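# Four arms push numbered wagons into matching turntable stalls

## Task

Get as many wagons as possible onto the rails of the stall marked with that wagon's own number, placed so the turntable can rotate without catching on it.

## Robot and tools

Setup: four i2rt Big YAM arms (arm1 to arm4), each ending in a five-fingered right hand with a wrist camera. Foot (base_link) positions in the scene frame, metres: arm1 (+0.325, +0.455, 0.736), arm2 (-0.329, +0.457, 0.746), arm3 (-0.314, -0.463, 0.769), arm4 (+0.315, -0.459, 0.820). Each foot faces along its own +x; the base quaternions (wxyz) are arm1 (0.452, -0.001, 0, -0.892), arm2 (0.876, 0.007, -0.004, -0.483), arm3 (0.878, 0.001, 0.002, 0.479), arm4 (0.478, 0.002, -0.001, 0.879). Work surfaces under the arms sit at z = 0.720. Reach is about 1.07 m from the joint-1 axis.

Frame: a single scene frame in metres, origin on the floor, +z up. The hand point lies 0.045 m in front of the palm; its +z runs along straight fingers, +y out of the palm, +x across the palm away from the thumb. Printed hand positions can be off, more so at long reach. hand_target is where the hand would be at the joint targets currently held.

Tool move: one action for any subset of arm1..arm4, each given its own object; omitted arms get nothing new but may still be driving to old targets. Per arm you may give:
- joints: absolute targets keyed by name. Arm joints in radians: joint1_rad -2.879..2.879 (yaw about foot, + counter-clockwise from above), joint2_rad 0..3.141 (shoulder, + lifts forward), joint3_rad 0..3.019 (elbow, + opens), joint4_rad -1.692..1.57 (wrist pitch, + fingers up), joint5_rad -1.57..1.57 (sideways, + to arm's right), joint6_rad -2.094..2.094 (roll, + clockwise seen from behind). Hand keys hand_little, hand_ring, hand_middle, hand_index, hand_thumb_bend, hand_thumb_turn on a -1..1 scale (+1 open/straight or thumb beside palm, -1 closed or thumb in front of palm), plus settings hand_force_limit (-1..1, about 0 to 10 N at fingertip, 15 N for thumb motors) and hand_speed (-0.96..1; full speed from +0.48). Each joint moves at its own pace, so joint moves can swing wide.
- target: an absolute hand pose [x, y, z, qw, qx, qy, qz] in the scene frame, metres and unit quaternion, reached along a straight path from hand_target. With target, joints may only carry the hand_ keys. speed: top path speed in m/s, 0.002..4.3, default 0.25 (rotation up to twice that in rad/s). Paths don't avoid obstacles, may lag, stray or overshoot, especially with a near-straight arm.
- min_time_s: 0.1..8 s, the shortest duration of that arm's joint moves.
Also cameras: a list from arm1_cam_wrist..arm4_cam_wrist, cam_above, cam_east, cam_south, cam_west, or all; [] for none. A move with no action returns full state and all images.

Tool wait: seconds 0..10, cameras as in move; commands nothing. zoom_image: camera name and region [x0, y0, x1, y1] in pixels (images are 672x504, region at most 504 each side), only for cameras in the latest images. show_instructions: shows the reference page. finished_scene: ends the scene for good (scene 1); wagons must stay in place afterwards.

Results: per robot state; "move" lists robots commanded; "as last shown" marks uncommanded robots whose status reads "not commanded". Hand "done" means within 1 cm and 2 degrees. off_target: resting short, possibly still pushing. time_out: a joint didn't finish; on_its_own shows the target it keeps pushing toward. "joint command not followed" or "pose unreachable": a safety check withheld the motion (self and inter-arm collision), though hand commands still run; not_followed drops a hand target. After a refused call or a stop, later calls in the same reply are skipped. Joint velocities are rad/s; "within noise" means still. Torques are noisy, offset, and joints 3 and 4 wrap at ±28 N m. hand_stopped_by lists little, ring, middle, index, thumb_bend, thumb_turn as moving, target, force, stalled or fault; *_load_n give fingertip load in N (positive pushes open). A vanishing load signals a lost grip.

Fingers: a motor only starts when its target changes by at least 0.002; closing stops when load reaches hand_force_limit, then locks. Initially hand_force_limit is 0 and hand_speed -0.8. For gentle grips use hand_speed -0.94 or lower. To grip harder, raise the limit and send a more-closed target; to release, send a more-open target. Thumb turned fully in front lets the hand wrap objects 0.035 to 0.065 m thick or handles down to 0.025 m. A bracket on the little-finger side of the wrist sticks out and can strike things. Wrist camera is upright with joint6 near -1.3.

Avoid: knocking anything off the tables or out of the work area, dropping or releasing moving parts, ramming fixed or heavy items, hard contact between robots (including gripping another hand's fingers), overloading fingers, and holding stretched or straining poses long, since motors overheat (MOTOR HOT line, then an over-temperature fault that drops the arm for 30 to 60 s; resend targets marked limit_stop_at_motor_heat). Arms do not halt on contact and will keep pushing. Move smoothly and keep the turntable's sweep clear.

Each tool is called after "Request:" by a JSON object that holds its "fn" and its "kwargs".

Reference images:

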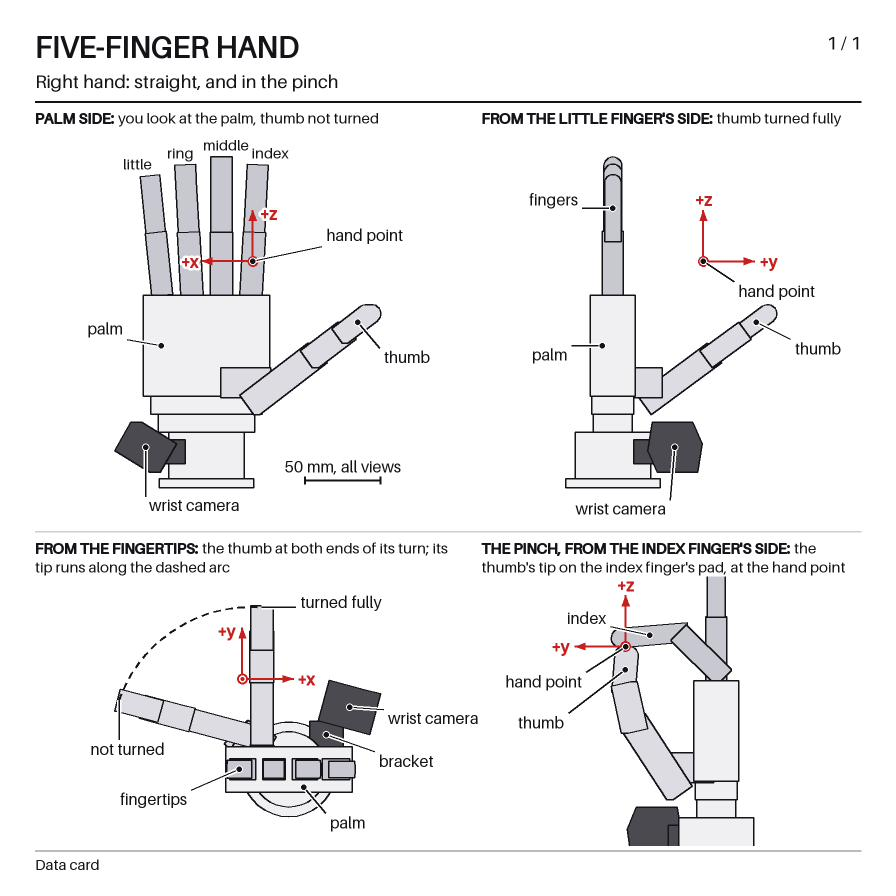

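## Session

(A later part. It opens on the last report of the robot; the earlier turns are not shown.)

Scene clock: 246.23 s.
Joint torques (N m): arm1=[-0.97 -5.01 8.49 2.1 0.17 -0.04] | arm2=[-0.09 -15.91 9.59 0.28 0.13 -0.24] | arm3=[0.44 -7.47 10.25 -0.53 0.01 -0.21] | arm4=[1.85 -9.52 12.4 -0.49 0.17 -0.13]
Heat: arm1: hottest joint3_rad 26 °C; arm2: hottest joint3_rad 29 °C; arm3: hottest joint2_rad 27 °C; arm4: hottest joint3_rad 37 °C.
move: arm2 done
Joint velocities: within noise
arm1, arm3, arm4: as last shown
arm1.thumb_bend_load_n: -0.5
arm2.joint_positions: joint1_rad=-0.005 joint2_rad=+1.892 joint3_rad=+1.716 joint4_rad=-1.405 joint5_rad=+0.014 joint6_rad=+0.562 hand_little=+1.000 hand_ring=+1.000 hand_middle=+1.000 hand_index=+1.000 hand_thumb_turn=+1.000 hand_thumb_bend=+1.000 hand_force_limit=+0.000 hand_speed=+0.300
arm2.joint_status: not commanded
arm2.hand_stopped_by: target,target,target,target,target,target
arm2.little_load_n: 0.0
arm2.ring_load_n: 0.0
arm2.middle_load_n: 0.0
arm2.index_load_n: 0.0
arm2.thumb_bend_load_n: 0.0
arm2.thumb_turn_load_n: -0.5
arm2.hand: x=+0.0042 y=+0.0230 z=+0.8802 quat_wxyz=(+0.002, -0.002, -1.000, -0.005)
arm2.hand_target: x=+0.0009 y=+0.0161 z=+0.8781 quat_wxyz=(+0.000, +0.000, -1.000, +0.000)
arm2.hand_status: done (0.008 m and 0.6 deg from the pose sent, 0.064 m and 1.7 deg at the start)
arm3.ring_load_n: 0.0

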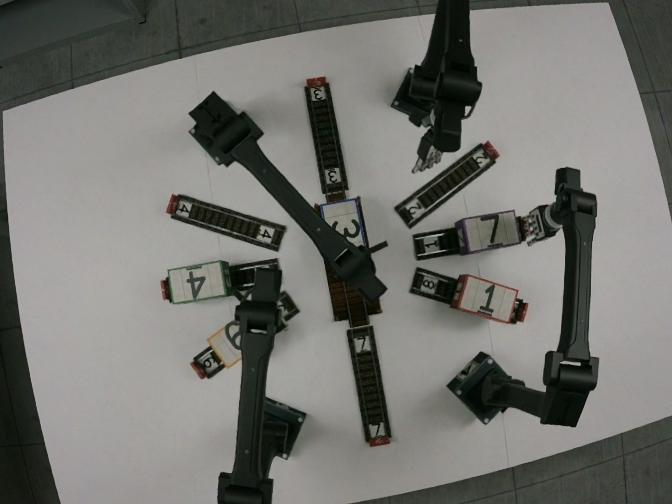

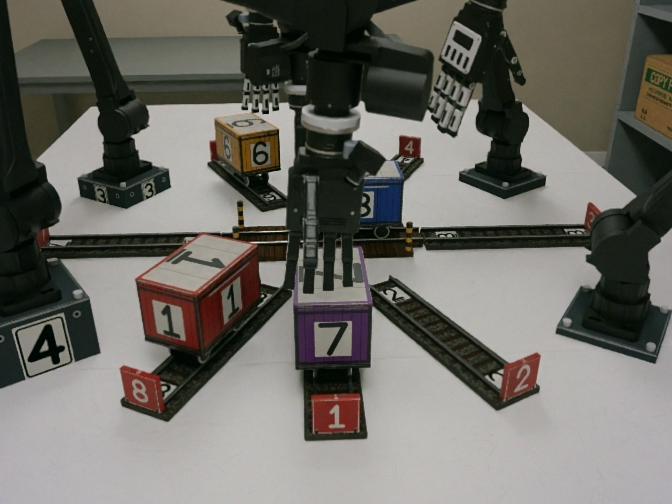

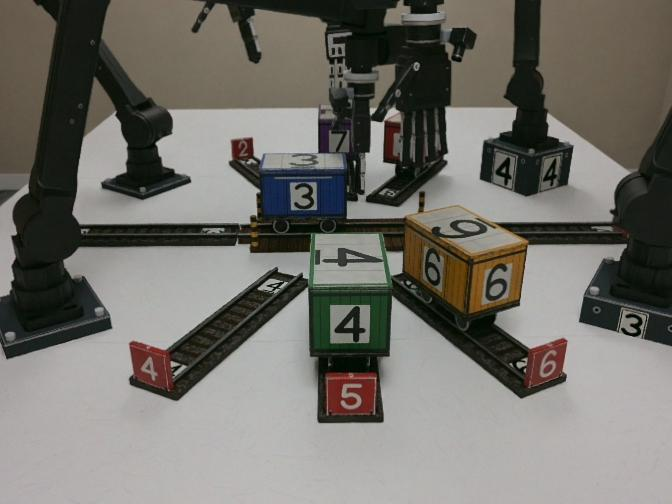

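Request:
{"fn": "move", "kwargs": {"arm2": {"target": [0.001, 0.140, 0.880, 0, 0, 1, 0], "speed": 0.07}, "arm4": {"target": [0.576, -0.018, 1.0, 0, 0.7071, 0.7071, 0], "speed": 0.1}, "cameras": ["cam_above", "cam_west", "arm2_cam_wrist"]}}

Request:
{"fn": "zoom_image", "kwargs": {"camera": "cam_west", "region": [120, 100, 420, 280]}}

Scene clock: 249.83 s.
Joint torques (N m): arm1=[-0.97 -5.01 8.47 2.11 0.17 -0.04] | arm2=[1.08 -14.1 8.98 0.27 0.07 0.01] | arm3=[0.38 -7.47 10.22 -0.54 0.01 -0.21] | arm4=[1.61 -9.23 12.83 -0.43 0.16 -0.12]
Heat: arm1: hottest joint3_rad 26 °C; arm2: hottest joint3_rad 30 °C; arm3: hottest joint2_rad 27 °C; arm4: hottest joint3_rad 37 °C.
move: arm2 done; arm4 off_target
Joint velocities: within noise
arm1, arm3: as last shown
arm1.thumb_bend_load_n: 0.0
arm2.joint_positions: joint1_rad=+0.111 joint2_rad=+1.649 joint3_rad=+1.362 joint4_rad=-1.310 joint5_rad=+0.015 joint6_rad=+0.668 hand_little=+1.000 hand_ring=+1.000 hand_middle=+1.000 hand_index=+1.000 hand_thumb_turn=+1.000 hand_thumb_bend=+1.000 hand_force_limit=+0.000 hand_speed=+0.300
arm2.joint_status: not commanded
arm2.hand_stopped_by: target,target,target,target,target,target
arm2.little_load_n: 0.0
arm2.ring_load_n: 0.0
arm2.middle_load_n: 0.0
arm2.index_load_n: 0.0
arm2.thumb_bend_load_n: 0.0
arm2.thumb_turn_load_n: 0.0
arm2.hand: x=-0.0042 y=+0.1405 z=+0.8744 quat_wxyz=(+0.007, +0.004, -1.000, -0.010)
arm2.hand_target: x=+0.0009 y=+0.1401 z=+0.8801 quat_wxyz=(+0.000, +0.000, -1.000, +0.000)
arm2.hand_status: done (0.008 m and 1.4 deg from the pose sent, 0.117 m and 0.6 deg at the start)
arm4.joint_positions: joint1_rad=-0.966 joint2_rad=+1.673 joint3_rad=+1.504 joint4_rad=-1.430 joint5_rad=+0.002 joint6_rad=-1.961 hand_little=+1.000 hand_ring=+1.000 hand_middle=+1.000 hand_index=+1.000 hand_thumb_turn=-1.000 hand_thumb_bend=+1.000 hand_force_limit=+0.000 hand_speed=+0.300
arm4.joint_status: not commanded
arm4.hand_stopped_by: target,target,target,target,target,target
arm4.little_load_n: 0.0
arm4.ring_load_n: 0.0
arm4.middle_load_n: 0.0
arm4.index_load_n: 0.0
arm4.thumb_bend_load_n: 0.0
arm4.thumb_turn_load_n: 0.5
arm4.hand: x=+0.5658 y=-0.0317 z=+0.9888 quat_wxyz=(+0.004, +0.708, +0.706, -0.013)
arm4.hand_target: x=+0.5757 y=-0.0187 z=+0.9999 quat_wxyz=(+0.000, +0.707, +0.707, +0.000)
arm4.hand_status: off_target (0.020 m and 1.6 deg from the pose sent, 0.042 m and 2.2 deg at the start)
pictures: arm2_cam_wrist, cam_above, cam_west
arm2_cam_wrist: T_world_to_cam=[[-0.22817, 0.97346, 0.01774, -0.14813], [0.87902, 0.19813, 0.43367, -0.39029], [0.41865, 0.11454, -0.9009, 0.88712]] pos_world=[-0.06212, 0.11992, 0.97109]

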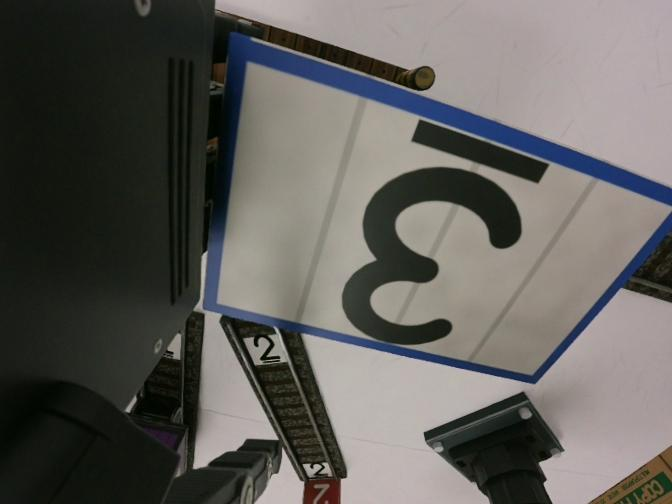

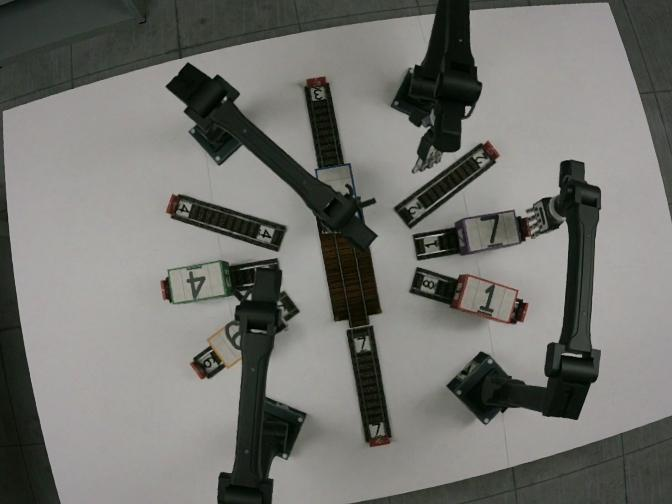

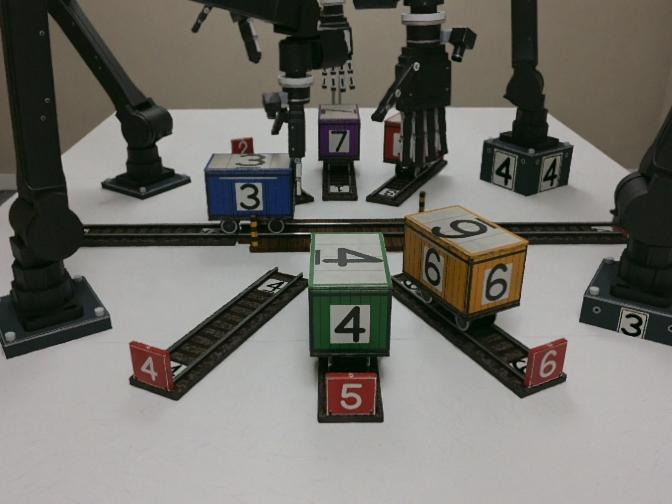

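Scaled by 1.680 from the camera's image (finer frame: 960x720).

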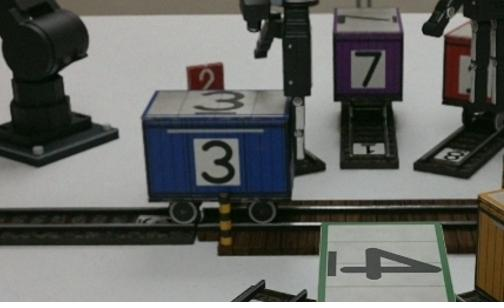

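Request:
{"fn": "move", "kwargs": {"arm2": {"target": [0.001, 0.250, 0.882, 0, 0, 1, 0], "speed": 0.08}, "arm4": {"target": [0.576, -0.020, 0.880, 0, 0.7071, 0.7071, 0], "speed": 0.12}}}

Request:
{"fn": "move", "kwargs": {"arm2": {"target": [0.001, 0.335, 0.884, 0, 0, 1, 0], "speed": 0.08}, "cameras": ["cam_above", "cam_west", "cam_east"]}}

Request:
{"fn": "zoom_image", "kwargs": {"camera": "cam_above", "region": [280, 60, 400, 260]}}

Scene clock: 252.87 s.
Joint torques (N m): arm1=[-0.91 -5.01 8.47 2.1 0.18 -0.04] | arm2=[1.2 -10.99 8.91 0.16 0.03 0.01] | arm3=[0.44 -7.53 10.24 -0.55 0.01 -0.21] | arm4=[1.61 -9.93 8.05 0.2 0.15 -0.13]
Heat: arm1: hottest joint3_rad 26 °C; arm2: hottest joint3_rad 30 °C; arm3: hottest joint2_rad 27 °C; arm4: hottest joint3_rad 37 °C.
move: arm2 done; arm4 done
Joint velocities: within noise
arm1, arm3: as last shown
arm1.little_load_n: 0.5
arm2.joint_positions: joint1_rad=+0.286 joint2_rad=+1.446 joint3_rad=+1.135 joint4_rad=-1.286 joint5_rad=+0.015 joint6_rad=+0.841 hand_little=+1.000 hand_ring=+1.000 hand_middle=+1.000 hand_index=+1.000 hand_thumb_turn=+1.000 hand_thumb_bend=+1.000 hand_force_limit=+0.000 hand_speed=+0.300
arm2.joint_status: not commanded
arm2.hand_stopped_by: target,target,target,target,target,target
arm2.little_load_n: 0.0
arm2.ring_load_n: 0.0
arm2.middle_load_n: 0.0
arm2.index_load_n: 0.0
arm2.thumb_bend_load_n: 0.0
arm2.thumb_turn_load_n: 0.0
arm2.hand: x=-0.0034 y=+0.2504 z=+0.8782 quat_wxyz=(+0.008, +0.004, -1.000, -0.007)
arm2.hand_target: x=+0.0010 y=+0.2500 z=+0.8820 quat_wxyz=(+0.000, +0.000, -1.000, +0.000)
arm2.hand_status: done (0.006 m and 1.3 deg from the pose sent, 0.110 m and 1.4 deg at the start)
arm4.joint_positions: joint1_rad=-0.968 joint2_rad=+1.763 joint3_rad=+1.343 joint4_rad=-1.148 joint5_rad=+0.002 joint6_rad=-1.963 hand_little=+1.000 hand_ring=+1.000 hand_middle=+1.000 hand_index=+1.000 hand_thumb_turn=-1.000 hand_thumb_bend=+1.000 hand_force_limit=+0.000 hand_speed=+0.300
arm4.joint_status: not commanded
arm4.hand_stopped_by: target,target,target,target,target,target
arm4.little_load_n: 0.0
arm4.ring_load_n: 0.0
arm4.middle_load_n: 0.0
arm4.index_load_n: 0.5
arm4.thumb_bend_load_n: 0.0
arm4.thumb_turn_load_n: 0.0
arm4.hand: x=+0.5717 y=-0.0189 z=+0.8863 quat_wxyz=(-0.002, +0.708, +0.707, +0.002)
arm4.hand_target: x=+0.5758 y=-0.0201 z=+0.8800 quat_wxyz=(+0.000, +0.707, +0.707, +0.000)
arm4.hand_status: done (0.008 m and 0.3 deg from the pose sent, 0.110 m and 1.5 deg at the start)
pictures: none

Scene clock: 254.60 s.
Joint torques (N m): arm1=[-0.97 -5.01 8.47 2.1 0.17 -0.04] | arm2=[1.14 -9.29 9.02 -0.21 -0.01 0.01] | arm3=[0.38 -7.47 10.22 -0.54 0.01 -0.21] | arm4=[1.73 -10.05 8.06 0.17 0.13 -0.13]
Heat: arm1: hottest joint3_rad 26 °C; arm2: hottest joint3_rad 30 °C; arm3: hottest joint2_rad 27 °C; arm4: hottest joint3_rad 37 °C.
move: arm2 done
Joint velocities: within noise
arm1, arm4: as last shown
arm1.little_load_n: 0.0
arm1.thumb_turn_load_n: 0.5
arm2.joint_positions: joint1_rad=+0.469 joint2_rad=+1.314 joint3_rad=+1.010 joint4_rad=-1.283 joint5_rad=+0.015 joint6_rad=+1.024 hand_little=+1.000 hand_ring=+1.000 hand_middle=+1.000 hand_index=+1.000 hand_thumb_turn=+1.000 hand_thumb_bend=+1.000 hand_force_limit=+0.000 hand_speed=+0.300
arm2.joint_status: not commanded
arm2.hand_stopped_by: target,target,target,target,target,target
arm2.little_load_n: 0.0
arm2.ring_load_n: 0.0
arm2.middle_load_n: 0.0
arm2.index_load_n: 0.0
arm2.thumb_bend_load_n: 0.0
arm2.thumb_turn_load_n: 0.0
arm2.hand: x=-0.0005 y=+0.3331 z=+0.8804 quat_wxyz=(+0.003, +0.004, -1.000, -0.002)
arm2.hand_target: x=+0.0010 y=+0.3349 z=+0.8840 quat_wxyz=(+0.000, +0.000, -1.000, +0.000)
arm2.hand_status: done (0.004 m and 0.7 deg from the pose sent, 0.085 m and 1.3 deg at the start)
arm3.joint_positions: joint1_rad=+0.297 joint2_rad=+1.284 joint3_rad=+1.275 joint4_rad=-1.574 joint5_rad=+0.003 joint6_rad=+0.785 hand_little=+1.000 hand_ring=+1.000 hand_middle=+1.000 hand_index=+1.000 hand_thumb_turn=+1.000 hand_thumb_bend=+1.000 hand_force_limit=+0.000 hand_speed=+0.300
arm3.joint_status: not commanded
arm3.hand_stopped_by: target,target,target,target,target,target
arm3.little_load_n: 0.0
arm3.ring_load_n: 0.0
arm3.middle_load_n: 0.0
arm3.index_load_n: 0.0
arm3.thumb_bend_load_n: 0.0
arm3.thumb_turn_load_n: 0.0
arm3.hand: x=-0.2823 y=-0.1202 z=+1.0108 quat_wxyz=(+0.006, +0.863, -0.505, +0.001)
arm3.hand_target: x=-0.2800 y=-0.1172 z=+1.0199 quat_wxyz=(+0.000, +0.866, -0.500, +0.000)
arm3.hand_status: not commanded
arm4.index_load_n: 0.0
pictures: cam_above, cam_east, cam_west

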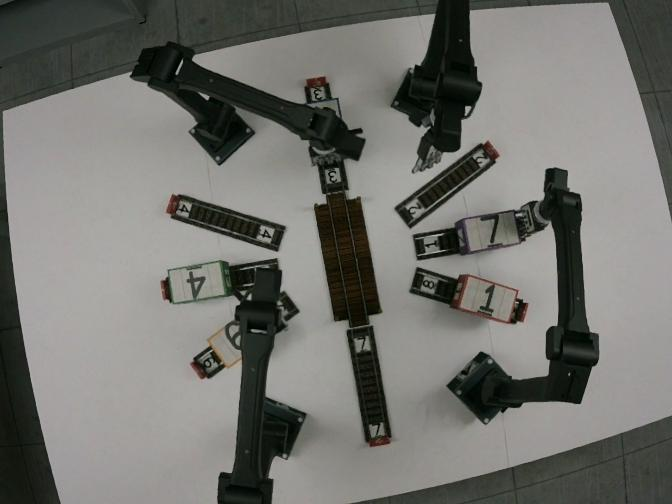

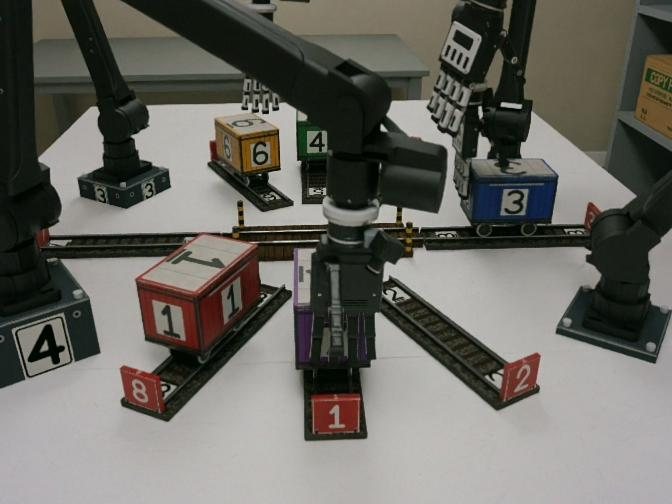

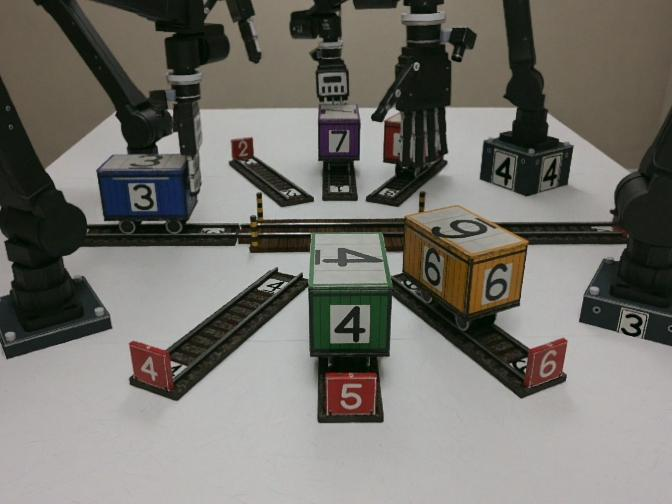

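Scaled by 2.520 from the camera's image (finer frame: 960x720).

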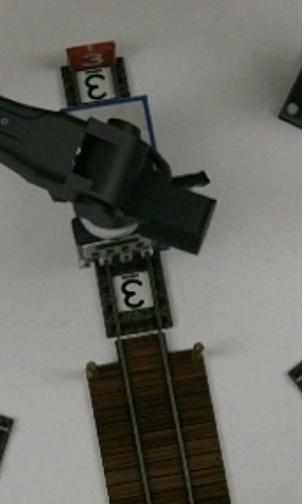

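Request:
{"fn": "move", "kwargs": {"arm2": {"target": [0.001, 0.300, 0.89, 0, 0, 1, 0], "speed": 0.2}}}

Request:
{"fn": "move", "kwargs": {"arm2": {"target": [-0.02, 0.29, 1.03, 0, 0, 1, 0], "speed": 0.3}}}

Request:
{"fn": "move", "kwargs": {"arm2": {"joints": {"joint1_rad": -0.45, "joint2_rad": 1.2, "joint3_rad": 1.15, "joint4_rad": -1.52, "joint5_rad": 0.0, "joint6_rad": 0.0}, "min_time_s": 2.0}, "cameras": ["cam_above"]}}

Request:
{"fn": "move", "kwargs": {"arm1": {"joints": {"joint1_rad": -0.342, "joint2_rad": 1.745, "joint3_rad": 1.72, "joint4_rad": -1.57, "joint5_rad": 0.0, "joint6_rad": 0.246}, "min_time_s": 2.5}, "cameras": ["cam_above", "arm1_cam_wrist"]}}

Scene clock: 267.77 s.
Joint torques (N m): arm1=[-0.97 -5.01 8.47 2.1 0.17 -0.04] | arm2=[0.32 -8.12 12.31 -0.47 0.05 -0.25] | arm3=[0.38 -7.53 10.24 -0.55 0.01 -0.21] | arm4=[1.85 -10.05 8.03 0.17 0.16 -0.13]
Heat: arm1: hottest joint3_rad 26 °C; arm2: hottest joint3_rad 30 °C; arm3: hottest joint2_rad 27 °C; arm4: hottest joint3_rad 36 °C.
move: arm2 off_target
Joint velocities: within noise
arm1, arm3, arm4: as last shown
arm1.thumb_turn_load_n: 0.0
arm2.joint_positions: joint1_rad=+0.399 joint2_rad=+1.341 joint3_rad=+1.032 joint4_rad=-1.288 joint5_rad=+0.015 joint6_rad=+0.973 hand_little=+1.000 hand_ring=+1.000 hand_middle=+1.000 hand_index=+1.000 hand_thumb_turn=+1.000 hand_thumb_bend=+1.000 hand_force_limit=+0.000 hand_speed=+0.300
arm2.joint_status: not commanded
arm2.hand_stopped_by: target,target,target,target,target,target
arm2.little_load_n: 0.0
arm2.ring_load_n: 0.0
arm2.middle_load_n: 0.0
arm2.index_load_n: 0.0
arm2.thumb_bend_load_n: 0.0
arm2.thumb_turn_load_n: 0.0
arm2.hand: x=-0.0071 y=+0.3077 z=+0.8791 quat_wxyz=(+0.008, -0.005, -1.000, -0.005)
arm2.hand_target: x=+0.0008 y=+0.3002 z=+0.8900 quat_wxyz=(+0.000, +0.000, -1.000, +0.000)
arm2.hand_status: off_target (0.016 m and 1.2 deg from the pose sent, 0.035 m and 0.7 deg at the start)
arm3.thumb_bend_load_n: -0.5
pictures: none

Scene clock: 268.90 s.
Joint torques (N m): arm1=[-0.97 -5.01 8.49 2.11 0.18 -0.04] | arm2=[0.21 -7.71 11.43 -0.47 0.06 -0.25] | arm3=[0.44 -7.53 10.22 -0.55 0.01 -0.21] | arm4=[1.67 -9.88 8.09 0.25 0.15 -0.15]
Heat: arm1: hottest joint3_rad 26 °C; arm2: hottest joint3_rad 30 °C; arm3: hottest joint2_rad 27 °C; arm4: hottest joint3_rad 36 °C.
move: arm2 done
Joint velocities: within noise
arm1.joint_positions: joint1_rad=+0.262 joint2_rad=+0.948 joint3_rad=+1.307 joint4_rad=-1.616 joint5_rad=-0.004 joint6_rad=-0.721 hand_little=+1.000 hand_ring=+1.000 hand_middle=+1.000 hand_index=+1.000 hand_thumb_turn=-1.000 hand_thumb_bend=+1.000 hand_force_limit=+0.000 hand_speed=+0.300
arm1.joint_status: not commanded
arm1.hand_stopped_by: target,target,target,target,target,target
arm1.little_load_n: 0.0
arm1.ring_load_n: 0.0
arm1.middle_load_n: 0.0
arm1.index_load_n: 0.0
arm1.thumb_bend_load_n: 0.0
arm1.thumb_turn_load_n: 0.0
arm1.hand: x=+0.2251 y=+0.2427 z=+1.0728 quat_wxyz=(+0.080, +0.172, -0.973, +0.134)
arm1.hand_target: x=+0.2208 y=+0.2405 z=+1.0703 quat_wxyz=(+0.084, +0.166, -0.973, +0.136)
arm1.hand_status: not commanded
arm2.joint_positions: joint1_rad=+0.353 joint2_rad=+1.282 joint3_rad=+1.362 joint4_rad=-1.664 joint5_rad=+0.015 joint6_rad=+0.923 hand_little=+1.000 hand_ring=+1.000 hand_middle=+1.000 hand_index=+1.000 hand_thumb_turn=+1.000 hand_thumb_bend=+1.000 hand_force_limit=+0.000 hand_speed=+0.300
arm2.joint_status: not commanded
arm2.hand_stopped_by: target,target,target,target,target,target
arm2.little_load_n: 0.0
arm2.ring_load_n: 0.0
arm2.middle_load_n: 0.0
arm2.index_load_n: 0.0
arm2.thumb_bend_load_n: 0.0
arm2.thumb_turn_load_n: 0.0
arm2.hand: x=-0.0214 y=+0.2951 z=+1.0235 quat_wxyz=(+0.003, -0.003, -1.000, -0.002)
arm2.hand_target: x=-0.0201 y=+0.2901 z=+1.0300 quat_wxyz=(+0.000, +0.000, -1.000, +0.000)
arm2.hand_status: done (0.008 m and 0.6 deg from the pose sent, 0.153 m and 1.2 deg at the start)
arm3, arm4: as last shown
arm3.thumb_bend_load_n: 0.0
arm3.thumb_turn_load_n: 0.5
arm4.middle_load_n: -0.5
pictures: none

Scene clock: 271.57 s.
Joint torques (N m): arm1=[-0.97 -5.01 8.47 2.11 0.17 -0.04] | arm2=[0.73 -8.59 9.32 0.28 -0.08 -0.27] | arm3=[0.38 -7.41 10.25 -0.54 0.01 -0.2] | arm4=[1.67 -9.93 8.01 0.23 0.16 -0.13]
Heat: arm1: hottest joint3_rad 26 °C; arm2: hottest joint3_rad 30 °C; arm3: hottest joint2_rad 27 °C; arm4: hottest joint3_rad 36 °C.
move: arm2 done
Joint velocities: within noise
arm1, arm3, arm4: as last shown
arm1.thumb_bend_load_n: -0.5
arm1.thumb_turn_load_n: 0.5
arm2.joint_positions: joint1_rad=-0.447 joint2_rad=+1.211 joint3_rad=+1.149 joint4_rad=-1.530 joint5_rad=+0.003 joint6_rad=+0.014 hand_little=+1.000 hand_ring=+1.000 hand_middle=+1.000 hand_index=+1.000 hand_thumb_turn=+1.000 hand_thumb_bend=+1.000 hand_force_limit=+0.000 hand_speed=+0.300
arm2.joint_status: all done
arm2.hand_stopped_by: target,target,target,target,target,target
arm2.little_load_n: 0.0
arm2.ring_load_n: 0.0
arm2.middle_load_n: 0.0
arm2.index_load_n: 0.0
arm2.thumb_bend_load_n: 0.0
arm2.thumb_turn_load_n: 0.0
arm2.hand: x=-0.2706 y=+0.1928 z=+0.9628 quat_wxyz=(-0.005, +0.051, -0.999, -0.015)
arm2.hand_target: x=-0.2716 y=+0.1908 z=+0.9654 quat_wxyz=(-0.007, +0.057, -0.998, -0.003)
arm2.hand_status: not commanded
arm3.thumb_turn_load_n: 0.0
arm4.middle_load_n: 0.0
arm4.thumb_bend_load_n: -0.5

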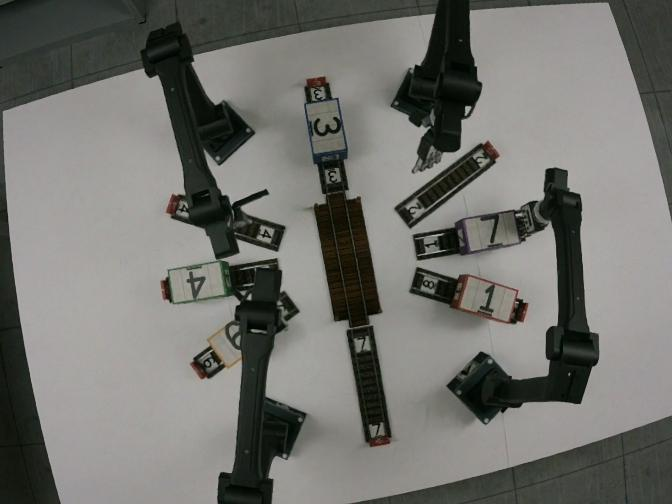

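Scene clock: 274.70 s.
Joint torques (N m): arm1=[-0.09 -19.6 12.77 1.07 0.09 0.03] | arm2=[0.62 -8.41 9.26 0.28 -0.07 -0.23] | arm3=[0.38 -7.47 10.24 -0.53 0.01 -0.21] | arm4=[1.38 -10.05 8.01 0.17 0.15 -0.14]
Heat: arm1: hottest joint3_rad 26 °C; arm2: hottest joint3_rad 30 °C; arm3: hottest joint2_rad 27 °C; arm4: hottest joint3_rad 36 °C.
move: arm1 done
Joint velocities: within noise
arm1.joint_positions: joint1_rad=-0.341 joint2_rad=+1.744 joint3_rad=+1.678 joint4_rad=-1.579 joint5_rad=-0.001 joint6_rad=+0.237 hand_little=+1.000 hand_ring=+1.000 hand_middle=+1.000 hand_index=+1.000 hand_thumb_turn=-1.000 hand_thumb_bend=+1.000 hand_force_limit=+0.000 hand_speed=+0.300
arm1.joint_status: all done
arm1.hand_stopped_by: target,target,target,target,target,target
arm1.little_load_n: 0.0
arm1.ring_load_n: 0.0
arm1.middle_load_n: 0.0
arm1.index_load_n: 0.0
arm1.thumb_bend_load_n: 0.0
arm1.thumb_turn_load_n: 0.0
arm1.hand: x=-0.0343 y=+0.1581 z=+0.9399 quat_wxyz=(-0.013, -0.569, -0.821, -0.034)
arm1.hand_target: x=-0.0467 y=+0.1497 z=+0.9524 quat_wxyz=(-0.004, -0.573, -0.819, -0.010)
arm1.hand_status: not commanded
arm2, arm3, arm4: as last shown
arm4.thumb_turn_load_n: -0.5
pictures: arm1_cam_wrist, cam_above
arm1_cam_wrist: T_world_to_cam=[[0.80307, 0.58879, 0.09167, -0.15575], [0.48117, -0.7315, 0.4831, -0.31916], [0.3515, -0.34385, -0.87075, 0.99595]] pos_world=[-0.07143, 0.2007, 1.03569]

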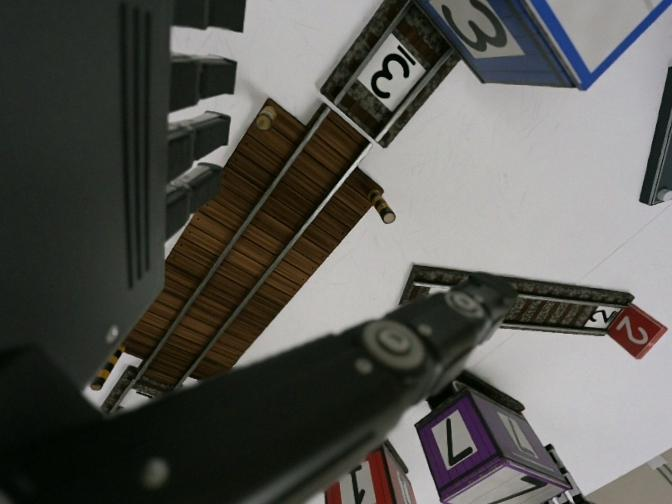

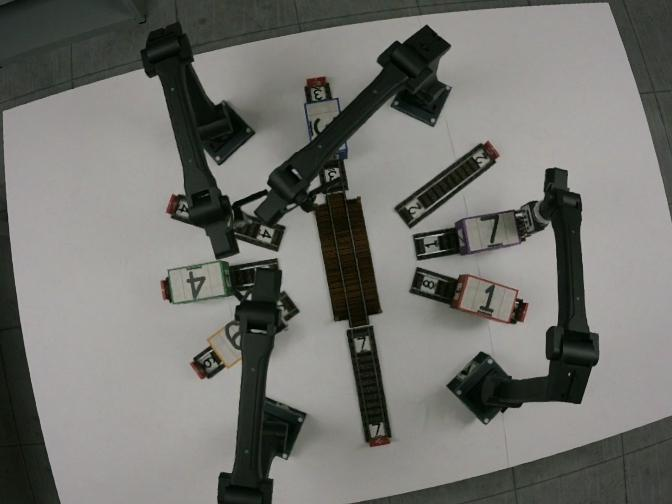

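Request:
{"fn": "zoom_image", "kwargs": {"camera": "arm1_cam_wrist", "region": [160, 60, 320, 180]}}

Scaled by 3.150 from the camera's image (finer frame: 960x720).

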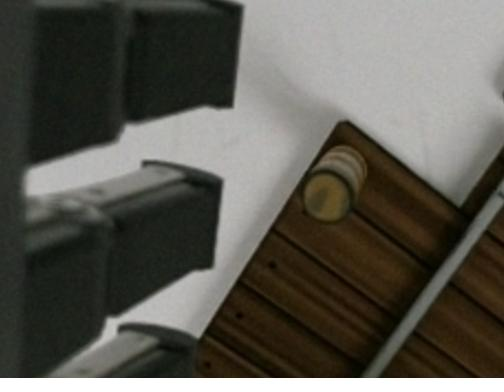

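Request:
{"fn": "move", "kwargs": {"arm1": {"target": [-0.062, 0.146, 0.95, 0, 0.5736, 0.8192, 0], "speed": 0.12}}}

Request:
{"fn": "move", "kwargs": {"arm1": {"target": [-0.062, 0.148, 0.825, 0, 0.5736, 0.8192, 0], "speed": 0.15}, "cameras": ["arm1_cam_wrist", "cam_west"]}}

Request:
{"fn": "zoom_image", "kwargs": {"camera": "cam_west", "region": [180, 100, 420, 280]}}

Scene clock: 277.97 s.
Joint torques (N m): arm1=[-0.91 -18.43 12.77 1.22 0.08 -0.06] | arm2=[0.21 -8.76 9.22 0.31 -0.08 -0.24] | arm3=[0.44 -7.53 10.21 -0.55 0.01 -0.21] | arm4=[1.61 -10.11 8.02 0.14 0.14 -0.12]
Heat: arm1: hottest joint3_rad 26 °C; arm2: hottest joint3_rad 30 °C; arm3: hottest joint2_rad 27 °C; arm4: hottest joint3_rad 36 °C.
move: arm1 off_target
Joint velocities: within noise
arm1.joint_positions: joint1_rad=-0.341 joint2_rad=+1.752 joint3_rad=+1.706 joint4_rad=-1.564 joint5_rad=-0.001 joint6_rad=+0.238 hand_little=+1.000 hand_ring=+1.000 hand_middle=+1.000 hand_index=+1.000 hand_thumb_turn=-1.000 hand_thumb_bend=+1.000 hand_force_limit=+0.000 hand_speed=+0.300
arm1.joint_status: not commanded
arm1.hand_stopped_by: target,target,target,target,target,target
arm1.little_load_n: -0.5
arm1.ring_load_n: 0.0
arm1.middle_load_n: 0.0
arm1.index_load_n: 0.0
arm1.thumb_bend_load_n: 0.0
arm1.thumb_turn_load_n: 0.0
arm1.hand: x=-0.0448 y=+0.1510 z=+0.9444 quat_wxyz=(-0.007, -0.570, -0.822, -0.017)
arm1.hand_target: x=-0.0614 y=+0.1464 z=+0.9501 quat_wxyz=(+0.000, -0.574, -0.819, +0.000)
arm1.hand_status: off_target (0.019 m and 2.2 deg from the pose sent, 0.032 m and 4.2 deg at the start)
arm2, arm3, arm4: as last shown
arm4.thumb_bend_load_n: 0.0
arm4.thumb_turn_load_n: 0.0
pictures: none

Scene clock: 279.37 s.
Joint torques (N m): arm1=[-1.03 -19.66 8.28 1.32 0.07 -0.08] | arm2=[0.5 -8.35 9.33 0.25 -0.08 -0.25] | arm3=[0.44 -7.53 10.22 -0.54 0.01 -0.21] | arm4=[1.49 -9.93 8.01 0.21 0.16 -0.13]
Heat: arm1: hottest joint3_rad 26 °C; arm2: hottest joint3_rad 30 °C; arm3: hottest joint2_rad 27 °C; arm4: hottest joint3_rad 36 °C.
move: arm1 done
Joint velocities: within noise
arm1.joint_positions: joint1_rad=-0.343 joint2_rad=+1.818 joint3_rad=+1.495 joint4_rad=-1.254 joint5_rad=-0.001 joint6_rad=+0.238 hand_little=+1.000 hand_ring=+1.000 hand_middle=+1.000 hand_index=+1.000 hand_thumb_turn=-1.000 hand_thumb_bend=+1.000 hand_force_limit=+0.000 hand_speed=+0.300
arm1.joint_status: not commanded
arm1.hand_stopped_by: target,target,target,target,target,target
arm1.little_load_n: 0.0
arm1.ring_load_n: -0.5
arm1.middle_load_n: 0.0
arm1.index_load_n: 0.0
arm1.thumb_bend_load_n: 0.0
arm1.thumb_turn_load_n: 0.0
arm1.hand: x=-0.0563 y=+0.1440 z=+0.8289 quat_wxyz=(-0.001, -0.570, -0.822, -0.002)
arm1.hand_target: x=-0.0620 y=+0.1481 z=+0.8251 quat_wxyz=(+0.000, -0.574, -0.819, +0.000)
arm1.hand_status: done (0.008 m and 0.5 deg from the pose sent, 0.121 m and 2.2 deg at the start)
arm2, arm3, arm4: as last shown
arm1_cam_wrist: T_world_to_cam=[[0.80721, 0.58981, 0.02312, -0.0628], [0.50759, -0.71361, 0.48282, -0.26615], [0.30127, -0.378, -0.87541, 0.90804]] pos_world=[-0.08778, 0.19036, 0.92487]

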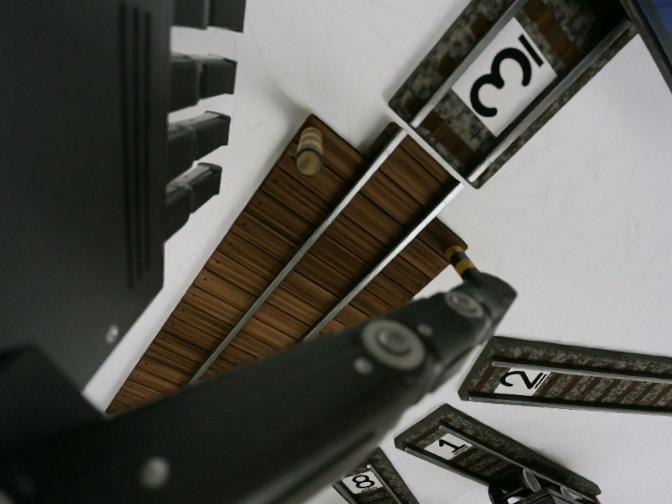

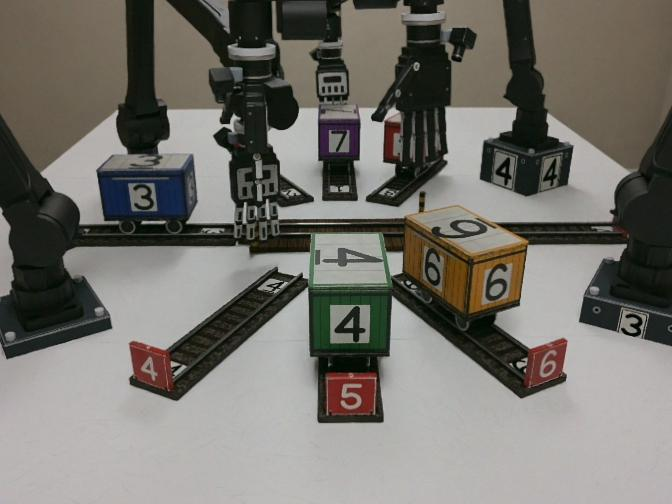

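Scaled by 2.100 from the camera's image (finer frame: 960x720).

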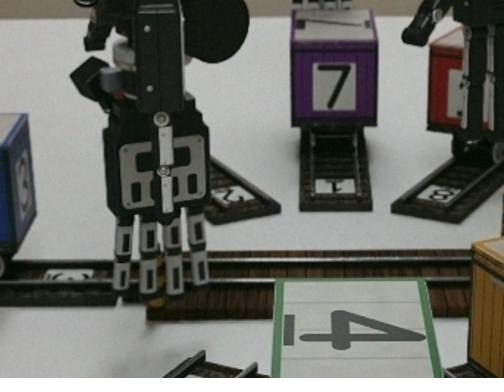

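Request:
{"fn": "move", "kwargs": {"arm1": {"target": [0.0325, 0.1557, 0.824, 0, 0.6756, 0.7373, 0], "speed": 0.1}}}

Request:
{"fn": "move", "kwargs": {"arm1": {"target": [0.0855, 0.1315, 0.824, 0, 0.7771, 0.6293, 0], "speed": 0.1}, "cameras": ["cam_above", "arm1_cam_wrist"]}}

Request:
{"fn": "zoom_image", "kwargs": {"camera": "cam_above", "region": [260, 170, 440, 350]}}

Scene clock: 282.30 s.
Joint torques (N m): arm1=[0.79 -17.14 7.71 1.26 0.04 0.04] | arm2=[0.56 -8.59 9.28 0.21 -0.06 -0.25] | arm3=[0.38 -7.53 10.22 -0.54 0.01 -0.21] | arm4=[1.73 -9.93 7.99 0.18 0.14 -0.13]
Heat: arm1: hottest joint3_rad 26 °C; arm2: hottest joint3_rad 30 °C; arm3: hottest joint2_rad 27 °C; arm4: hottest joint3_rad 36 °C.
move: arm1 done
Joint velocities: within noise
arm1.joint_positions: joint1_rad=-0.290 joint2_rad=+1.604 joint3_rad=+1.189 joint4_rad=-1.174 joint5_rad=-0.001 joint6_rad=+0.561 hand_little=+1.000 hand_ring=+1.000 hand_middle=+1.000 hand_index=+1.000 hand_thumb_turn=-1.000 hand_thumb_bend=+1.000 hand_force_limit=+0.000 hand_speed=+0.300
arm1.joint_status: not commanded
arm1.hand_stopped_by: target,target,target,target,target,target
arm1.little_load_n: 0.0
arm1.ring_load_n: 0.0
arm1.middle_load_n: 0.0
arm1.index_load_n: 0.0
arm1.thumb_bend_load_n: 0.0
arm1.thumb_turn_load_n: 0.0
arm1.hand: x=+0.0307 y=+0.1600 z=+0.8220 quat_wxyz=(-0.002, -0.676, -0.737, -0.008)
arm1.hand_target: x=+0.0326 y=+0.1557 z=+0.8239 quat_wxyz=(+0.000, -0.675, -0.737, +0.000)
arm1.hand_status: done (0.005 m and 1.0 deg from the pose sent, 0.090 m and 15.5 deg at the start)
arm2, arm3: as last shown
arm4.joint_positions: joint1_rad=-0.968 joint2_rad=+1.763 joint3_rad=+1.343 joint4_rad=-1.148 joint5_rad=+0.002 joint6_rad=-1.963 hand_little=+1.000 hand_ring=+1.000 hand_middle=+1.000 hand_index=+1.000 hand_thumb_turn=-1.000 hand_thumb_bend=+1.000 hand_force_limit=+0.000 hand_speed=+0.300
arm4.joint_status: not commanded
arm4.hand_stopped_by: target,target,target,target,target,target
arm4.little_load_n: 0.0
arm4.ring_load_n: 0.0
arm4.middle_load_n: 0.0
arm4.index_load_n: 0.0
arm4.thumb_bend_load_n: 0.0
arm4.thumb_turn_load_n: 0.0
arm4.hand: x=+0.5717 y=-0.0189 z=+0.8863 quat_wxyz=(-0.002, +0.708, +0.707, +0.002)
arm4.hand_target: x=+0.5758 y=-0.0201 z=+0.8800 quat_wxyz=(+0.000, +0.707, +0.707, +0.000)
arm4.hand_status: not commanded
pictures: none

Scene clock: 284.50 s.
Joint torques (N m): arm1=[0.85 -15.27 7.57 1.24 0.01 0.06] | arm2=[0.38 -8.7 9.35 0.25 -0.08 -0.24] | arm3=[0.44 -7.47 10.22 -0.54 0.01 -0.21] | arm4=[1.67 -9.99 8.05 0.18 0.14 -0.13]
Heat: arm1: hottest joint3_rad 26 °C; arm2: hottest joint3_rad 30 °C; arm3: hottest joint2_rad 27 °C; arm4: hottest joint3_rad 36 °C.
move: arm1 done
Joint velocities: within noise
arm1.joint_positions: joint1_rad=-0.182 joint2_rad=+1.499 joint3_rad=+1.066 joint4_rad=-1.156 joint5_rad=-0.001 joint6_rad=+0.967 hand_little=+1.000 hand_ring=+1.000 hand_middle=+1.000 hand_index=+1.000 hand_thumb_turn=-1.000 hand_thumb_bend=+1.000 hand_force_limit=+0.000 hand_speed=+0.300
arm1.joint_status: not commanded
arm1.hand_stopped_by: target,target,target,target,target,target
arm1.little_load_n: 0.0
arm1.ring_load_n: 0.0
arm1.middle_load_n: 0.0
arm1.index_load_n: 0.0
arm1.thumb_bend_load_n: 0.0
arm1.thumb_turn_load_n: 0.0
arm1.hand: x=+0.0827 y=+0.1350 z=+0.8218 quat_wxyz=(+0.001, -0.778, -0.629, -0.008)
arm1.hand_target: x=+0.0855 y=+0.1315 z=+0.8241 quat_wxyz=(+0.000, -0.777, -0.629, +0.000)
arm1.hand_status: done (0.005 m and 0.9 deg from the pose sent, 0.062 m and 16.9 deg at the start)
arm2, arm4: as last shown
arm3.joint_positions: joint1_rad=+0.297 joint2_rad=+1.284 joint3_rad=+1.275 joint4_rad=-1.574 joint5_rad=+0.003 joint6_rad=+0.785 hand_little=+1.000 hand_ring=+1.000 hand_middle=+1.000 hand_index=+1.000 hand_thumb_turn=+1.000 hand_thumb_bend=+1.000 hand_force_limit=+0.000 hand_speed=+0.300
arm3.joint_status: not commanded
arm3.hand_stopped_by: target,target,target,target,target,target
arm3.little_load_n: 0.0
arm3.ring_load_n: 0.0
arm3.middle_load_n: 0.0
arm3.index_load_n: 0.0
arm3.thumb_bend_load_n: -0.5
arm3.thumb_turn_load_n: 0.0
arm3.hand: x=-0.2823 y=-0.1202 z=+1.0108 quat_wxyz=(+0.006, +0.863, -0.505, +0.001)
arm3.hand_target: x=-0.2800 y=-0.1172 z=+1.0199 quat_wxyz=(+0.000, +0.866, -0.500, +0.000)
arm3.hand_status: not commanded
pictures: arm1_cam_wrist, cam_above
arm1_cam_wrist: T_world_to_cam=[[0.99759, 0.06183, 0.03139, -0.12074], [0.03966, -0.88004, 0.47325, -0.2707], [0.05689, -0.47086, -0.88037, 0.89334]] pos_world=[0.08036, 0.18987, 0.91837]

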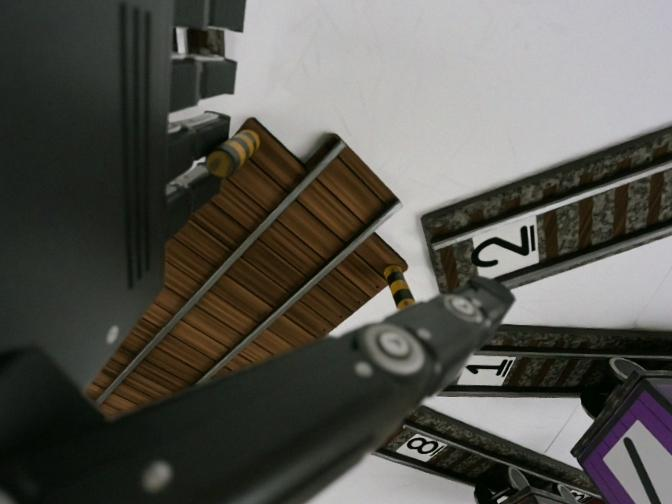

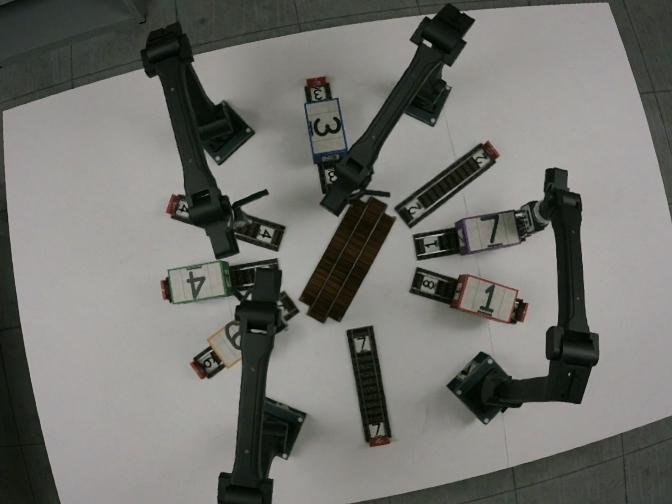

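Scaled by 2.800 from the camera's image (finer frame: 960x720).

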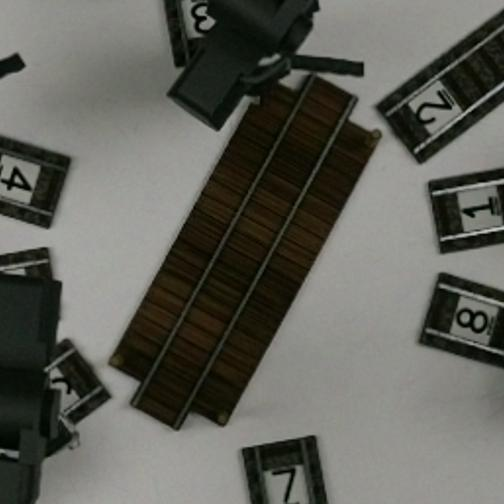

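Request:
{"fn": "move", "kwargs": {"arm1": {"target": [0.1282, 0.0907, 0.824, 0, 0.8572, 0.5150, 0], "speed": 0.1}}}

Request:
{"fn": "move", "kwargs": {"arm1": {"target": [0.1515, 0.0521, 0.824, 0, 0.8988, 0.4384, 0], "speed": 0.1}}}

Request:
{"fn": "move", "kwargs": {"arm1": {"target": [0.1580, 0.0300, 0.824, 0, 0.9170, 0.3987, 0], "speed": 0.07}, "cameras": ["cam_above", "arm1_cam_wrist"]}}

Request:
{"fn": "zoom_image", "kwargs": {"camera": "cam_above", "region": [260, 170, 440, 350]}}

Scene clock: 287.77 s.
Joint torques (N m): arm1=[0.79 -14.56 7.54 1.28 -0.01 0.05] | arm2=[0.56 -8.41 9.37 0.17 -0.06 -0.24] | arm3=[0.44 -7.41 10.24 -0.54 0.01 -0.21] | arm4=[1.55 -9.76 7.97 0.17 0.14 -0.12]
Heat: arm1: hottest joint3_rad 26 °C; arm2: hottest joint3_rad 31 °C; arm3: hottest joint2_rad 27 °C; arm4: hottest joint3_rad 35 °C.
move: arm1 done
Joint velocities: within noise
arm1.joint_positions: joint1_rad=-0.028 joint2_rad=+1.458 joint3_rad=+1.021 joint4_rad=-1.153 joint5_rad=-0.001 joint6_rad=+1.400 hand_little=+1.000 hand_ring=+1.000 hand_middle=+1.000 hand_index=+1.000 hand_thumb_turn=-1.000 hand_thumb_bend=+1.000 hand_force_limit=+0.000 hand_speed=+0.300
arm1.joint_status: not commanded
arm1.hand_stopped_by: target,target,target,target,target,target
arm1.little_load_n: 0.0
arm1.ring_load_n: 0.0
arm1.middle_load_n: 0.0
arm1.index_load_n: 0.0
arm1.thumb_bend_load_n: 0.0
arm1.thumb_turn_load_n: 0.0
arm1.hand: x=+0.1253 y=+0.0936 z=+0.8211 quat_wxyz=(+0.003, -0.858, -0.514, -0.008)
arm1.hand_target: x=+0.1282 y=+0.0907 z=+0.8241 quat_wxyz=(+0.000, -0.857, -0.515, +0.000)
arm1.hand_status: done (0.005 m and 1.0 deg from the pose sent, 0.064 m and 15.9 deg at the start)
arm2, arm3, arm4: as last shown
arm3.thumb_bend_load_n: 0.0
pictures: none

Scene clock: 289.40 s.
Joint torques (N m): arm1=[0.67 -12.75 9.61 1.22 -0.03 0.03] | arm2=[0.56 -8.7 9.26 0.25 -0.07 -0.26] | arm3=[0.44 -7.47 10.22 -0.54 0.01 -0.2] | arm4=[1.79 -10.05 8.01 0.18 0.15 -0.13]
Heat: arm1: hottest joint3_rad 26 °C; arm2: hottest joint3_rad 31 °C; arm3: hottest joint2_rad 27 °C; arm4: hottest joint3_rad 35 °C.
move: arm1 done
Joint velocities: within noise
arm1.joint_positions: joint1_rad=+0.090 joint2_rad=+1.458 joint3_rad=+1.021 joint4_rad=-1.153 joint5_rad=-0.001 joint6_rad=+1.692 hand_little=+1.000 hand_ring=+1.000 hand_middle=+1.000 hand_index=+1.000 hand_thumb_turn=-1.000 hand_thumb_bend=+1.000 hand_force_limit=+0.000 hand_speed=+0.300
arm1.joint_status: not commanded
arm1.hand_stopped_by: target,target,target,target,target,target
arm1.little_load_n: 0.0
arm1.ring_load_n: 0.0
arm1.middle_load_n: 0.0
arm1.index_load_n: 0.0
arm1.thumb_bend_load_n: 0.0
arm1.thumb_turn_load_n: 0.0
arm1.hand: x=+0.1528 y=+0.0619 z=+0.8207 quat_wxyz=(+0.005, -0.899, -0.438, -0.007)
arm1.hand_target: x=+0.1515 y=+0.0522 z=+0.8242 quat_wxyz=(+0.000, -0.899, -0.438, +0.000)
arm1.hand_status: done (0.010 m and 1.0 deg from the pose sent, 0.049 m and 10.0 deg at the start)
arm2, arm3, arm4: as last shown
arm3.middle_load_n: -0.5
pictures: none

Scene clock: 290.70 s.
Joint torques (N m): arm1=[0.85 -12.34 11.74 1.06 -0.05 0.04] | arm2=[0.26 -8.59 9.22 0.25 -0.07 -0.25] | arm3=[0.38 -7.47 10.22 -0.55 0.01 -0.21] | arm4=[1.67 -9.82 8.01 0.21 0.14 -0.12]
Heat: arm1: hottest joint3_rad 26 °C; arm2: hottest joint3_rad 31 °C; arm3: hottest joint2_rad 27 °C; arm4: hottest joint3_rad 35 °C.
move: arm1 off_target
Joint velocities: within noise
arm1.joint_positions: joint1_rad=+0.138 joint2_rad=+1.478 joint3_rad=+1.027 joint4_rad=-1.152 joint5_rad=-0.001 joint6_rad=+1.829 hand_little=+1.000 hand_ring=+1.000 hand_middle=+1.000 hand_index=+1.000 hand_thumb_turn=-1.000 hand_thumb_bend=+1.000 hand_force_limit=+0.000 hand_speed=+0.300
arm1.joint_status: not commanded
arm1.hand_stopped_by: target,target,target,target,target,target
arm1.little_load_n: 0.0
arm1.ring_load_n: 0.0
arm1.middle_load_n: 0.0
arm1.index_load_n: 0.0
arm1.thumb_bend_load_n: 0.0
arm1.thumb_turn_load_n: 0.0
arm1.hand: x=+0.1624 y=+0.0486 z=+0.8146 quat_wxyz=(+0.010, -0.917, -0.397, -0.012)
arm1.hand_target: x=+0.1584 y=+0.0306 z=+0.8242 quat_wxyz=(+0.000, -0.917, -0.399, +0.000)
arm1.hand_status: off_target (0.021 m and 1.8 deg from the pose sent, 0.032 m and 5.1 deg at the start)
arm2.joint_positions: joint1_rad=-0.447 joint2_rad=+1.211 joint3_rad=+1.149 joint4_rad=-1.530 joint5_rad=+0.003 joint6_rad=+0.014 hand_little=+1.000 hand_ring=+1.000 hand_middle=+1.000 hand_index=+1.000 hand_thumb_turn=+1.000 hand_thumb_bend=+1.000 hand_force_limit=+0.000 hand_speed=+0.300
arm2.joint_status: not commanded
arm2.hand_stopped_by: target,target,target,target,target,target
arm2.little_load_n: 0.0
arm2.ring_load_n: 0.0
arm2.middle_load_n: 0.0
arm2.index_load_n: 0.0
arm2.thumb_bend_load_n: 0.0
arm2.thumb_turn_load_n: 0.0
arm2.hand: x=-0.2706 y=+0.1928 z=+0.9628 quat_wxyz=(-0.005, +0.051, -0.999, -0.015)
arm2.hand_target: x=-0.2716 y=+0.1908 z=+0.9654 quat_wxyz=(-0.007, +0.057, -0.998, -0.003)
arm2.hand_status: not commanded
arm3, arm4: as last shown
arm3.middle_load_n: 0.0
pictures: arm1_cam_wrist, cam_above
arm1_cam_wrist: T_world_to_cam=[[0.88681, -0.46176, 0.01861, -0.14084], [-0.41878, -0.78592, 0.45492, -0.26162], [-0.19544, -0.41122, -0.89034, 0.88801]] pos_world=[0.18889, 0.09452, 0.91226]

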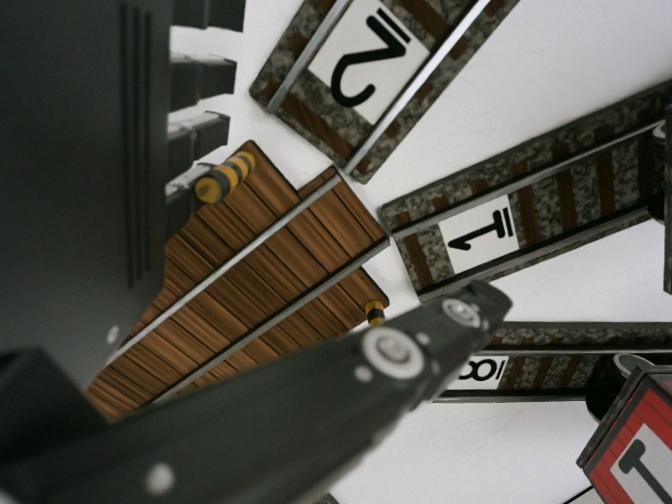

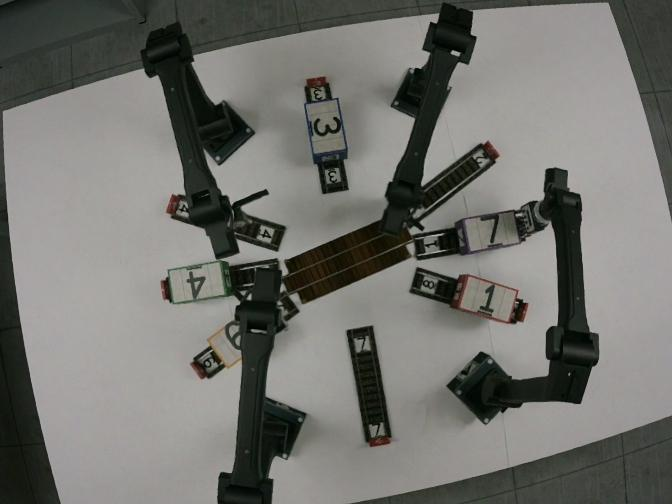

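Scaled by 2.800 from the camera's image (finer frame: 960x720).

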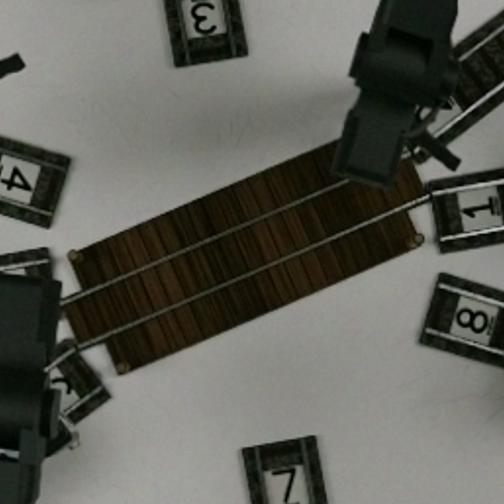

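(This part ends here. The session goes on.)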